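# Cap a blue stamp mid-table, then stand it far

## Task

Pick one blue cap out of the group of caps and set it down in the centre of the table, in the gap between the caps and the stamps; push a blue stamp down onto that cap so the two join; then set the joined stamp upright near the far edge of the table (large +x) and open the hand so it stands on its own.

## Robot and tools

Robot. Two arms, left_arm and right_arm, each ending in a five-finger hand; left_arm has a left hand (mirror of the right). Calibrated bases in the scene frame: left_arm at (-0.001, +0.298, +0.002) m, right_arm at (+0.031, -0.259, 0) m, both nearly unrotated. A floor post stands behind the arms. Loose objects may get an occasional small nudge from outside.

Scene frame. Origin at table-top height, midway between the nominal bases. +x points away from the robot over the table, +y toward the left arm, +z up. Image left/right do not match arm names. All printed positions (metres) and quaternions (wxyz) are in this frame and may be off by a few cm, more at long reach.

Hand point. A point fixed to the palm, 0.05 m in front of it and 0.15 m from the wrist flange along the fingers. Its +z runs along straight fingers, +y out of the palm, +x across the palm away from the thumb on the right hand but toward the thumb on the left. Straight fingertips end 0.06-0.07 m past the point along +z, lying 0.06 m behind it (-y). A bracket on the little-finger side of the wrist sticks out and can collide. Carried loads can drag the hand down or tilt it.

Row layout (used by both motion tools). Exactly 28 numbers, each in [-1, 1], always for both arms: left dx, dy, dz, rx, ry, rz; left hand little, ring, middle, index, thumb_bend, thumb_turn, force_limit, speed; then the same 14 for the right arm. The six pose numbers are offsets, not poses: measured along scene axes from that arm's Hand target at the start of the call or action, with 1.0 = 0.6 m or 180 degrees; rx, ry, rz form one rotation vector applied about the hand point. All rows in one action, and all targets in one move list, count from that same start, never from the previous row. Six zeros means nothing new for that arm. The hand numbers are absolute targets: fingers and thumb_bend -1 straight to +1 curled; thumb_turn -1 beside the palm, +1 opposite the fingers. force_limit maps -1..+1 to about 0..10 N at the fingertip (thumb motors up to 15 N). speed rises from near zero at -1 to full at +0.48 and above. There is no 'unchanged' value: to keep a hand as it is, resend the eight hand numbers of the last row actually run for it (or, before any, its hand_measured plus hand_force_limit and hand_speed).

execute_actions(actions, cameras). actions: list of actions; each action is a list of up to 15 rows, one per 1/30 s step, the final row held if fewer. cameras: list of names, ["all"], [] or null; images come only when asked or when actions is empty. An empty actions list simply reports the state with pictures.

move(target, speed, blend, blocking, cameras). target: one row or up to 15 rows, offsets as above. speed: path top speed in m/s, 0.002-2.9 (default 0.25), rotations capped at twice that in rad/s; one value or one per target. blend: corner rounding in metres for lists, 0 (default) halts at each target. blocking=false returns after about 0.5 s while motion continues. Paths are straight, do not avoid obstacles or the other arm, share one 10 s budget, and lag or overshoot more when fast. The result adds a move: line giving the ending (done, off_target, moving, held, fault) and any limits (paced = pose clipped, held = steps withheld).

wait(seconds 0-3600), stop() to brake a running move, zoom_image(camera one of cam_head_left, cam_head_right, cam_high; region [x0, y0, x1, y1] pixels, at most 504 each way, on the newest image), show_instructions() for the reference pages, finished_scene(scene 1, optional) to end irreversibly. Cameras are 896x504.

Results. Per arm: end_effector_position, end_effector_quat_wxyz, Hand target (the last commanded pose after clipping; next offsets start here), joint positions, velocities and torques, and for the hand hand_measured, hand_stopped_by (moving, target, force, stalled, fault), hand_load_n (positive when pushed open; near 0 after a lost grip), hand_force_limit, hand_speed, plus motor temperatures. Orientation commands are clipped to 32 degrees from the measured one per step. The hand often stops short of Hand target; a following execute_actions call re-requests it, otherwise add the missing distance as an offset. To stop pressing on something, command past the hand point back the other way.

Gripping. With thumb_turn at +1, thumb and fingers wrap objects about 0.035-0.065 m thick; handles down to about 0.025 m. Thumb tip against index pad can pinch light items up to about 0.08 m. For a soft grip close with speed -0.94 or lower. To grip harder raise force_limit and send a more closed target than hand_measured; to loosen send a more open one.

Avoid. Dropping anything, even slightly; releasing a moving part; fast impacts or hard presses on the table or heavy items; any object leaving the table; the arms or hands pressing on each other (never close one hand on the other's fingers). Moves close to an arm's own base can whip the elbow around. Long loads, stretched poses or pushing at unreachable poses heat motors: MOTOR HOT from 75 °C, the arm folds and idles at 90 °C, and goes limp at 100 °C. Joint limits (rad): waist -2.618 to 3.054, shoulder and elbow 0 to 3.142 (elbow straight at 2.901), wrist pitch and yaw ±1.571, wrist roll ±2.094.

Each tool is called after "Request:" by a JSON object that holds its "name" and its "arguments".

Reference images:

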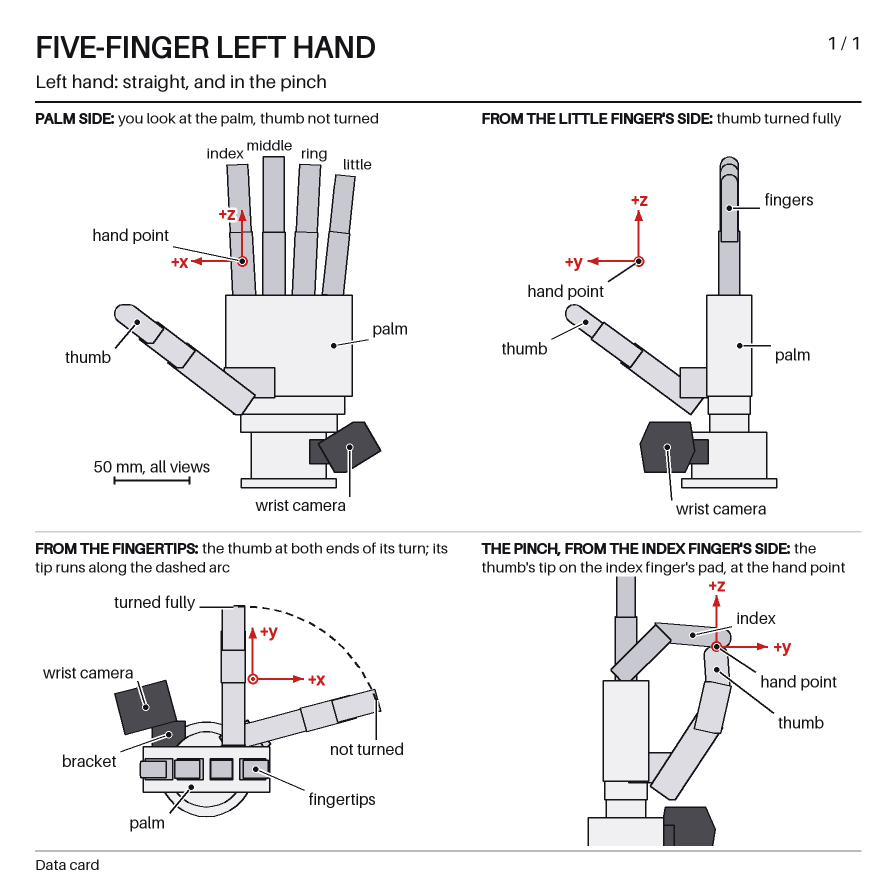

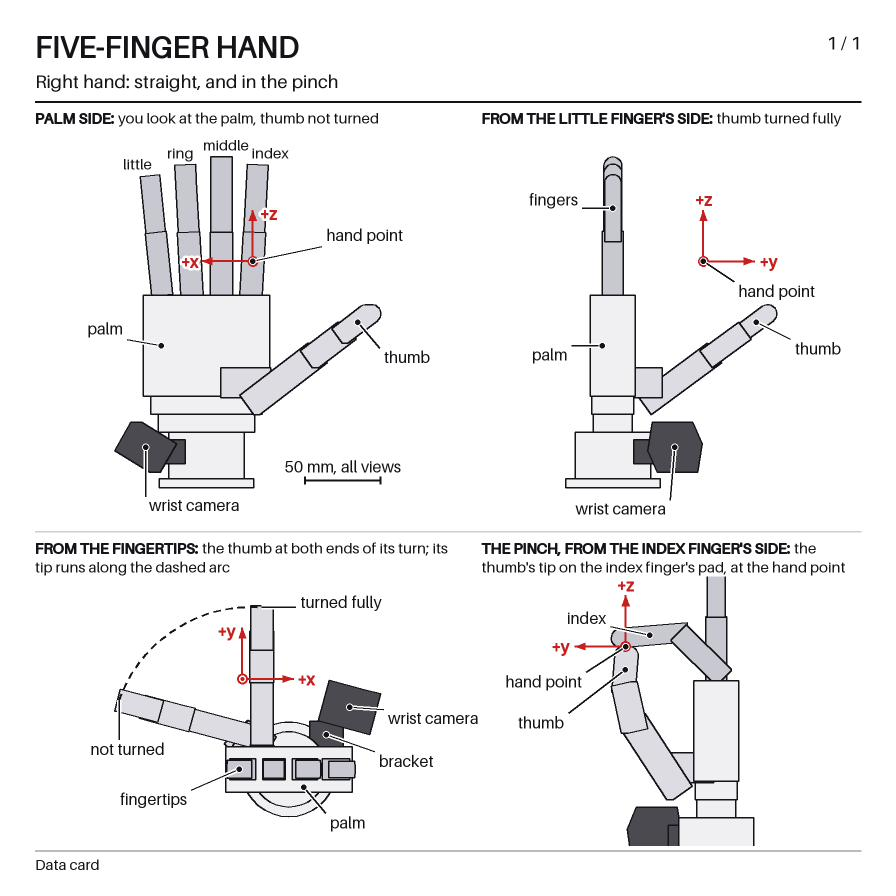

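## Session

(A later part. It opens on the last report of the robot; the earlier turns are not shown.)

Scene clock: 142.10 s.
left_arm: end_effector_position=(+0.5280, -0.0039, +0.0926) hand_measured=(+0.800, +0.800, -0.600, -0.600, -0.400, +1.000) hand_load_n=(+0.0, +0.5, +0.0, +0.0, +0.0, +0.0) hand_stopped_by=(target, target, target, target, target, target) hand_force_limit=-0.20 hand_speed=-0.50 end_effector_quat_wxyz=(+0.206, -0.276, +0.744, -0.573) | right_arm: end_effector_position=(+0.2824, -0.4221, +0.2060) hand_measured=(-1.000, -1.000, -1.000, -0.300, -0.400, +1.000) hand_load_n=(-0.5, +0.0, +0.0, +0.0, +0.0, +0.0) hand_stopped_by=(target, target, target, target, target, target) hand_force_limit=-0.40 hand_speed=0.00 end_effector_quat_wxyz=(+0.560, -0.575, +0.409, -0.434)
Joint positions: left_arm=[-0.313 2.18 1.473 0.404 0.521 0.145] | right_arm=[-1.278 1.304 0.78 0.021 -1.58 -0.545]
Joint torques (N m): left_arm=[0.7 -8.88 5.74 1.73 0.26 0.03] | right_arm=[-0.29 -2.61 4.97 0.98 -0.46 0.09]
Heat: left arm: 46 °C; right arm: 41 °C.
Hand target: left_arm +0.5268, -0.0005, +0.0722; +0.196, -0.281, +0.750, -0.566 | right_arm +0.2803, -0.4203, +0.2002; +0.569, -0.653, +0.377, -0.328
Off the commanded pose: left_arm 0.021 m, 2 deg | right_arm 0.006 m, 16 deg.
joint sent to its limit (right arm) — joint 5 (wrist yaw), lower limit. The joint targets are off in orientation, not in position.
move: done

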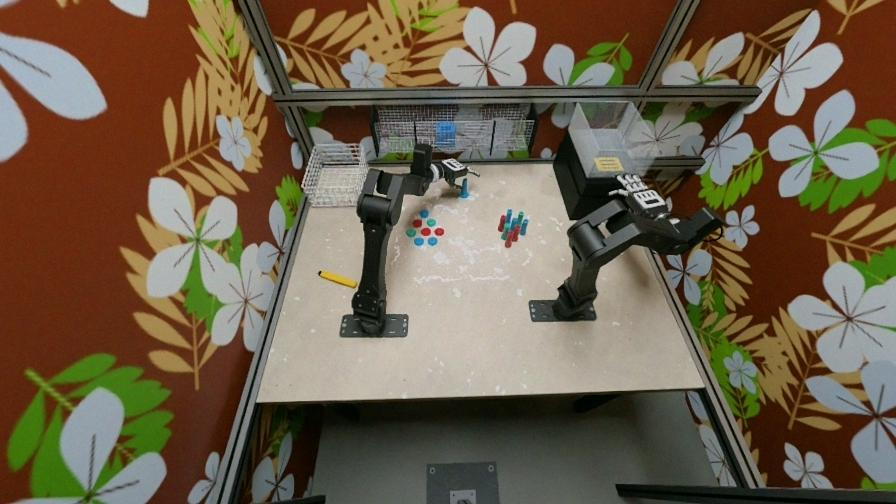

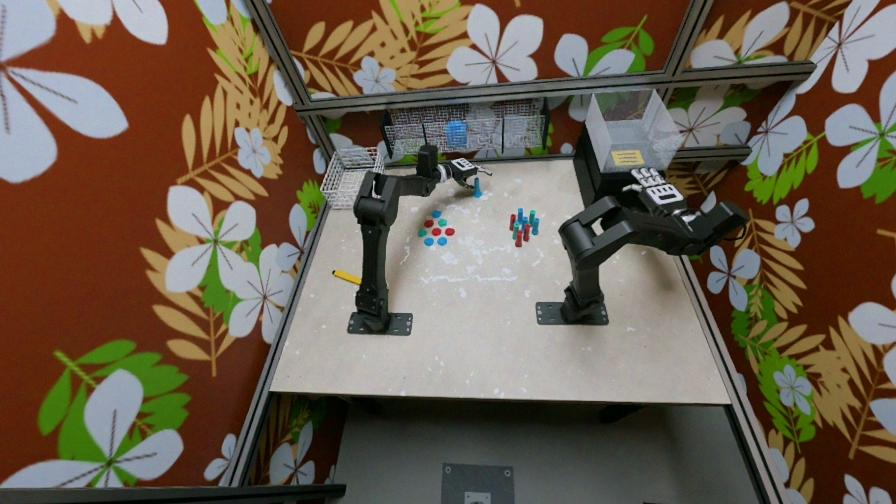

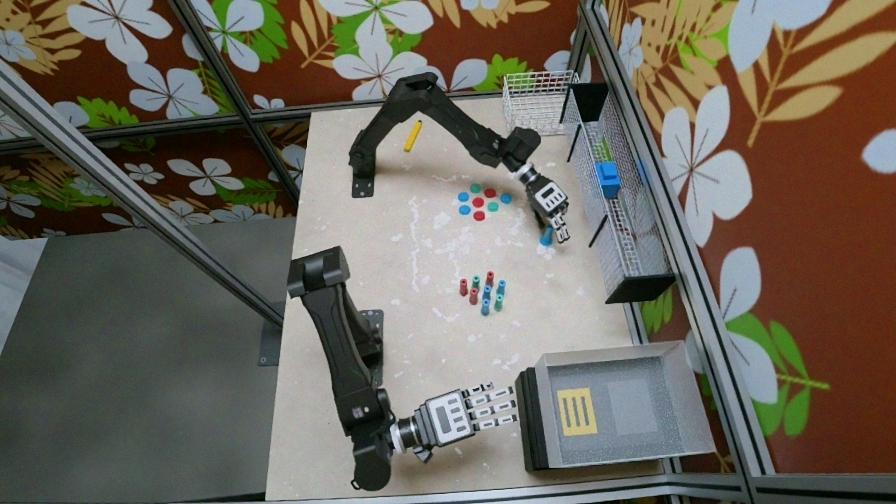

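Request:
{"name": "move", "arguments": {"target": [[0, 0, 0, 0, 0, 0, 0.8, 0.8, -1, -1, -0.4, 1, -0.2, -0.3, 0, 0, 0, 0, 0, 0, -1, -1, -1, -0.3, -0.4, 1, -0.4, 0], [-0.01, 0.01, 0.1, 0, 0, 0, 0.8, 0.8, -1, -1, -0.4, 1, -0.2, -0.3, 0, 0, 0, 0, 0, 0, -1, -1, -1, -0.3, -0.4, 1, -0.4, 0]], "speed": 0.06, "cameras": ["cam_head_left", "cam_head_right", "cam_high"]}}

Request:
{"name": "zoom_image", "arguments": {"camera": "cam_head_left", "region": [445, 145, 505, 205]}}

Request:
{"name": "zoom_image", "arguments": {"camera": "cam_high", "region": [525, 205, 575, 255]}}

Scene clock: 144.70 s.
left_arm: end_effector_position=(+0.5177, +0.0018, +0.1127) hand_measured=(+0.800, +0.800, -1.000, -1.000, -0.400, +1.000) hand_load_n=(+0.0, +0.0, +0.0, +0.0, +0.0, +0.0) hand_stopped_by=(target, target, target, target, target, target) hand_force_limit=-0.20 hand_speed=-0.30 end_effector_quat_wxyz=(+0.186, -0.291, +0.755, -0.558) | right_arm: end_effector_position=(+0.2824, -0.4221, +0.2060) hand_measured=(-1.000, -1.000, -1.000, -0.300, -0.400, +1.000) hand_load_n=(+0.0, +0.0, +0.0, +0.0, +0.0, +0.0) hand_stopped_by=(target, target, target, target, target, target) hand_force_limit=-0.40 hand_speed=0.00 end_effector_quat_wxyz=(+0.560, -0.575, +0.409, -0.434)
Joint positions: left_arm=[-0.308 2.12 1.514 0.24 0.528 0.145] | right_arm=[-1.278 1.304 0.78 0.021 -1.58 -0.545]
Joint torques (N m): left_arm=[0.95 -12.96 8.03 1.48 0.3 0.06] | right_arm=[-0.29 -2.61 4.98 0.98 -0.46 0.09]
Heat: left arm: 46 °C; right arm: 41 °C.
Hand target: left_arm +0.5208, +0.0055, +0.1321; +0.196, -0.281, +0.750, -0.566 | right_arm +0.2803, -0.4203, +0.2002; +0.569, -0.653, +0.377, -0.328
Off the commanded pose: left_arm 0.020 m, 2 deg | right_arm 0.006 m, 16 deg.
joint sent to its limit (right arm) — joint 5 (wrist yaw), lower limit. The joint targets are off in orientation, not in position.
move: off_target (left_arm)

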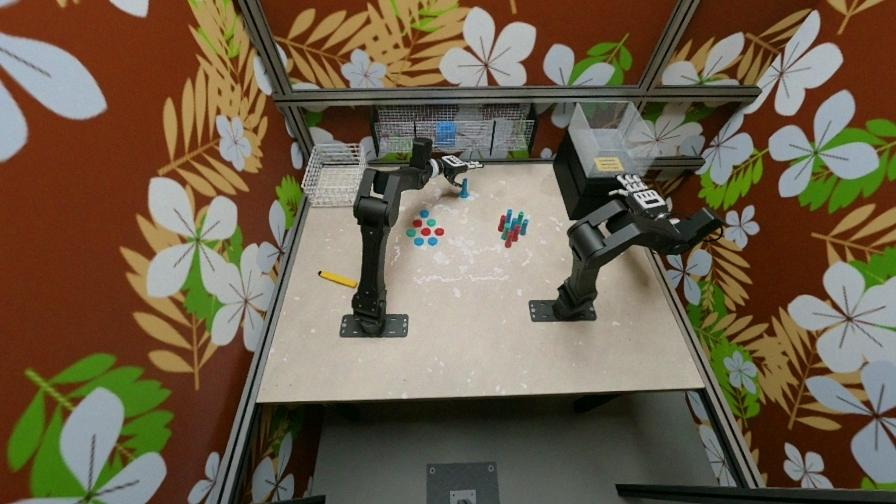

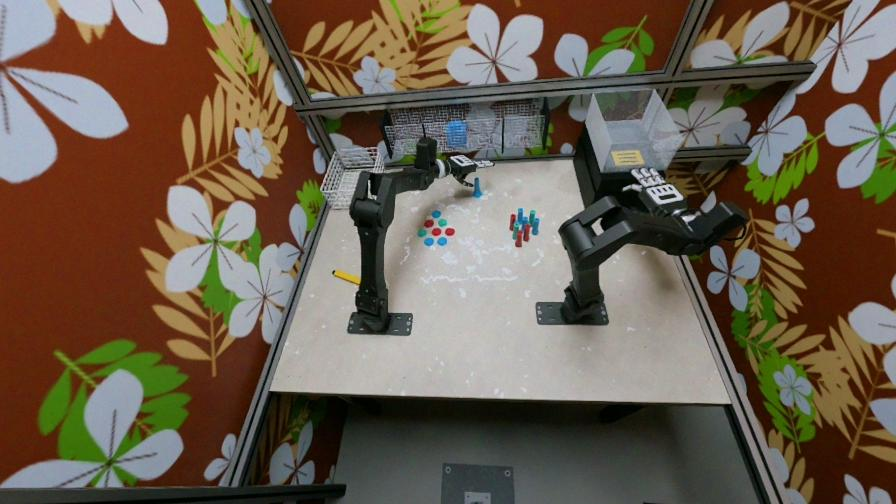

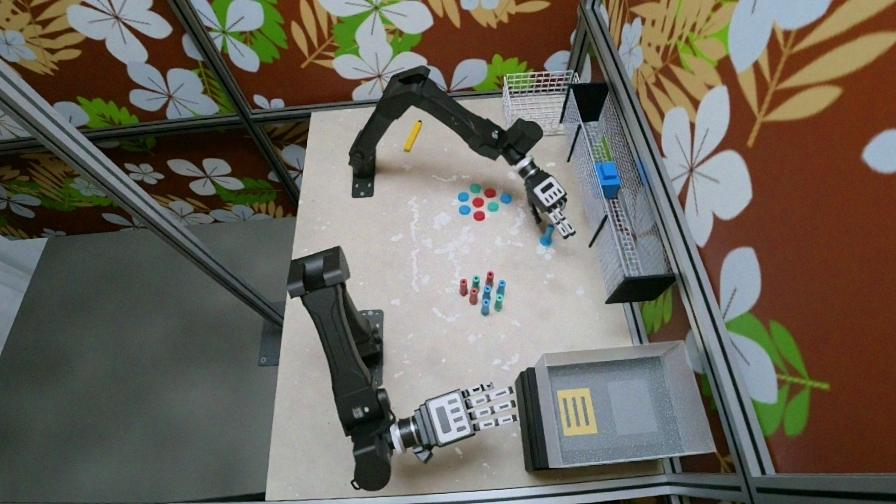

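Scaled by 8.400 from the camera's image (finer frame: 1280x720).

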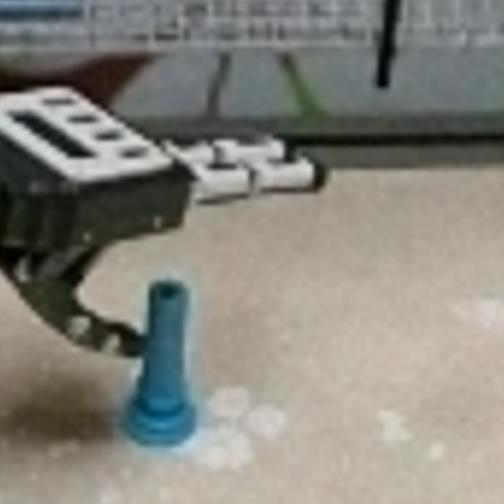

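Scaled by 10.080 from the camera's image (finer frame: 1280x720).

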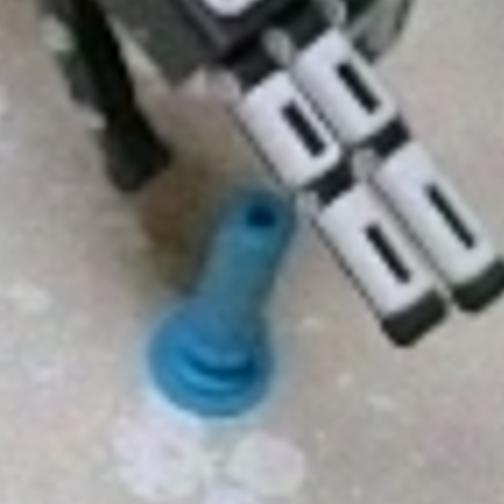

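Request:
{"name": "move", "arguments": {"target": [[-0.02, 0.02, 0.15, 0, 0, 0, 0.8, 0.8, -1, -1, -0.4, 1, -0.2, -0.3, 0, 0, 0, 0, 0, 0, -1, -1, -1, -0.3, -0.4, 1, -0.4, 0], [-0.13, 0.2, 0.17, 0, 0, 0, 0.8, 0.8, -1, -1, -0.4, 1, -0.2, -0.3, 0, 0, 0, 0, 0, 0, -1, -1, -1, -0.3, -0.4, 1, -0.4, 0]], "speed": 0.1, "blend": [0.03, 0], "cameras": ["cam_head_left", "cam_head_right", "cam_high"]}}

Request:
{"name": "zoom_image", "arguments": {"camera": "cam_head_left", "region": [445, 165, 485, 205]}}

Request:
{"name": "zoom_image", "arguments": {"camera": "cam_high", "region": [525, 205, 575, 255]}}

Scene clock: 147.80 s.
left_arm: end_effector_position=(+0.4494, +0.1238, +0.2309) hand_measured=(+0.800, +0.800, -1.000, -1.000, -0.400, +1.000) hand_load_n=(+0.0, +0.0, +0.0, +0.0, -0.5, +0.0) hand_stopped_by=(target, target, target, target, target, target) hand_force_limit=-0.20 hand_speed=-0.30 end_effector_quat_wxyz=(+0.195, -0.287, +0.749, -0.565) | right_arm: end_effector_position=(+0.2824, -0.4221, +0.2060) hand_measured=(-1.000, -1.000, -1.000, -0.300, -0.400, +1.000) hand_load_n=(+0.0, -0.5, +0.0, +0.0, +0.0, +0.0) hand_stopped_by=(target, target, target, target, target, target) hand_force_limit=-0.40 hand_speed=0.00 end_effector_quat_wxyz=(+0.560, -0.575, +0.409, -0.434)
Joint positions: left_arm=[-0.051 1.674 1.392 -0.124 0.763 0.256] | right_arm=[-1.278 1.304 0.78 0.021 -1.58 -0.545]
Joint torques (N m): left_arm=[0.5 -9.37 6 1.37 0.32 0.13] | right_arm=[-0.29 -2.61 4.98 0.98 -0.46 0.09]
Heat: left arm: 46 °C; right arm: 41 °C.
Hand target: left_arm +0.4429, +0.1256, +0.2340; +0.196, -0.281, +0.750, -0.566 | right_arm +0.2803, -0.4203, +0.2002; +0.569, -0.653, +0.377, -0.328
Off the commanded pose: left_arm 0.007 m, 1 deg | right_arm 0.006 m, 16 deg.
joint sent to its limit (right arm) — joint 5 (wrist yaw), lower limit. The joint targets are off in orientation, not in position.
move: done

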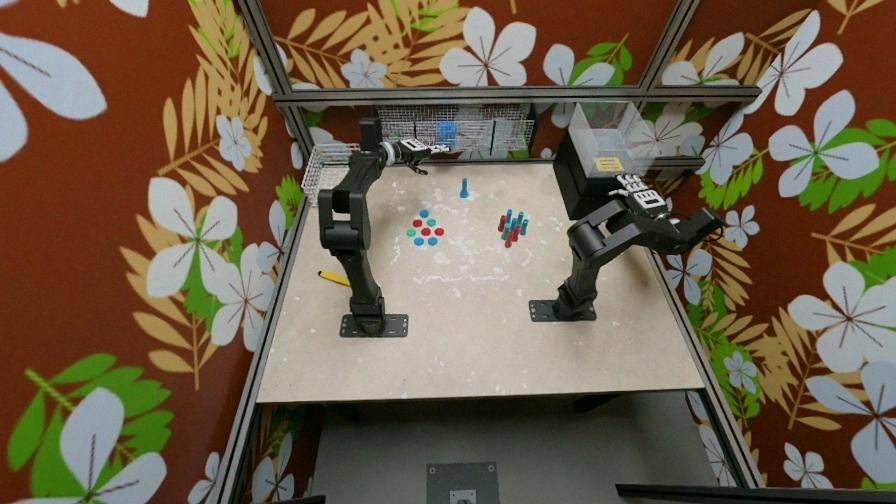

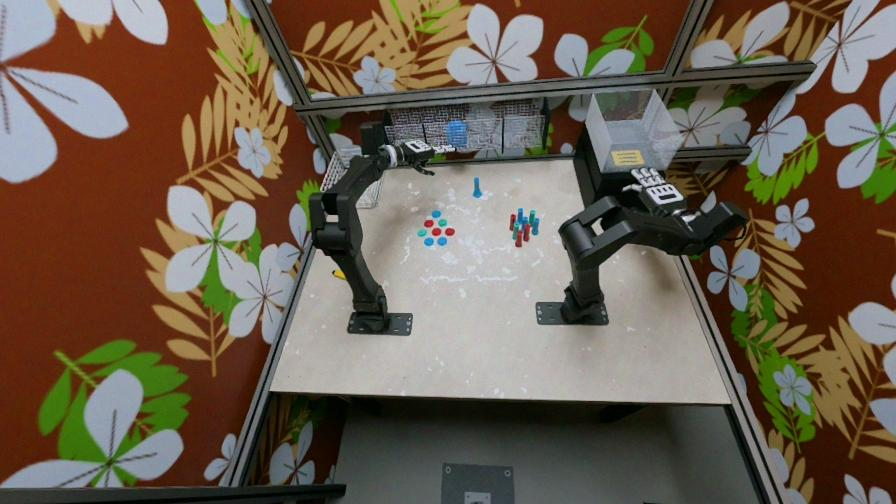

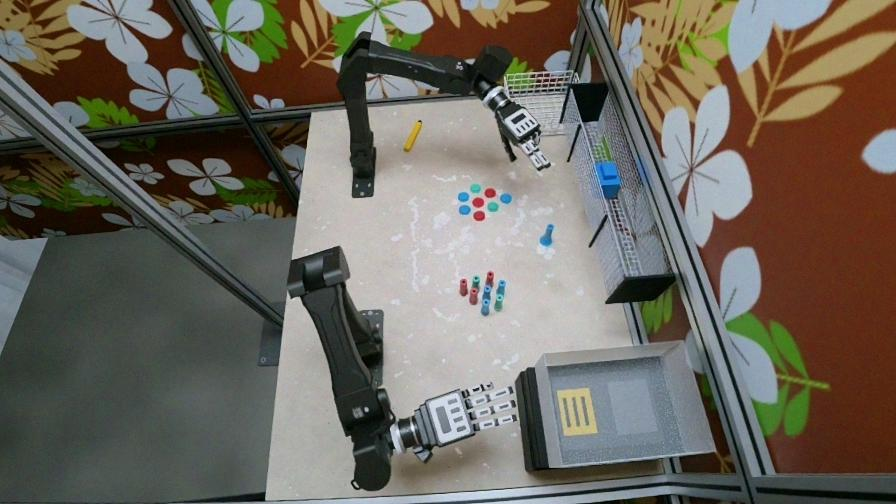

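Scaled by 12.600 from the camera's image (finer frame: 1280x720).

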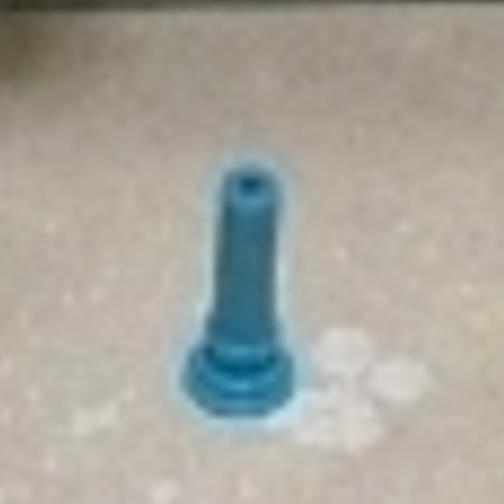

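Scaled by 10.080 from the camera's image (finer frame: 1280x720).

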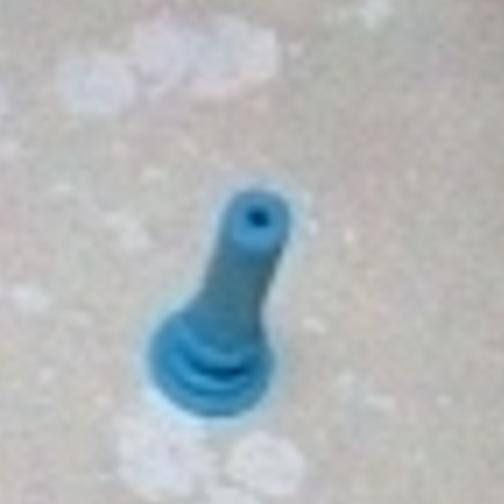

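Request:
{"name": "finished_scene", "arguments": {}}

The scene is finished: the task was done.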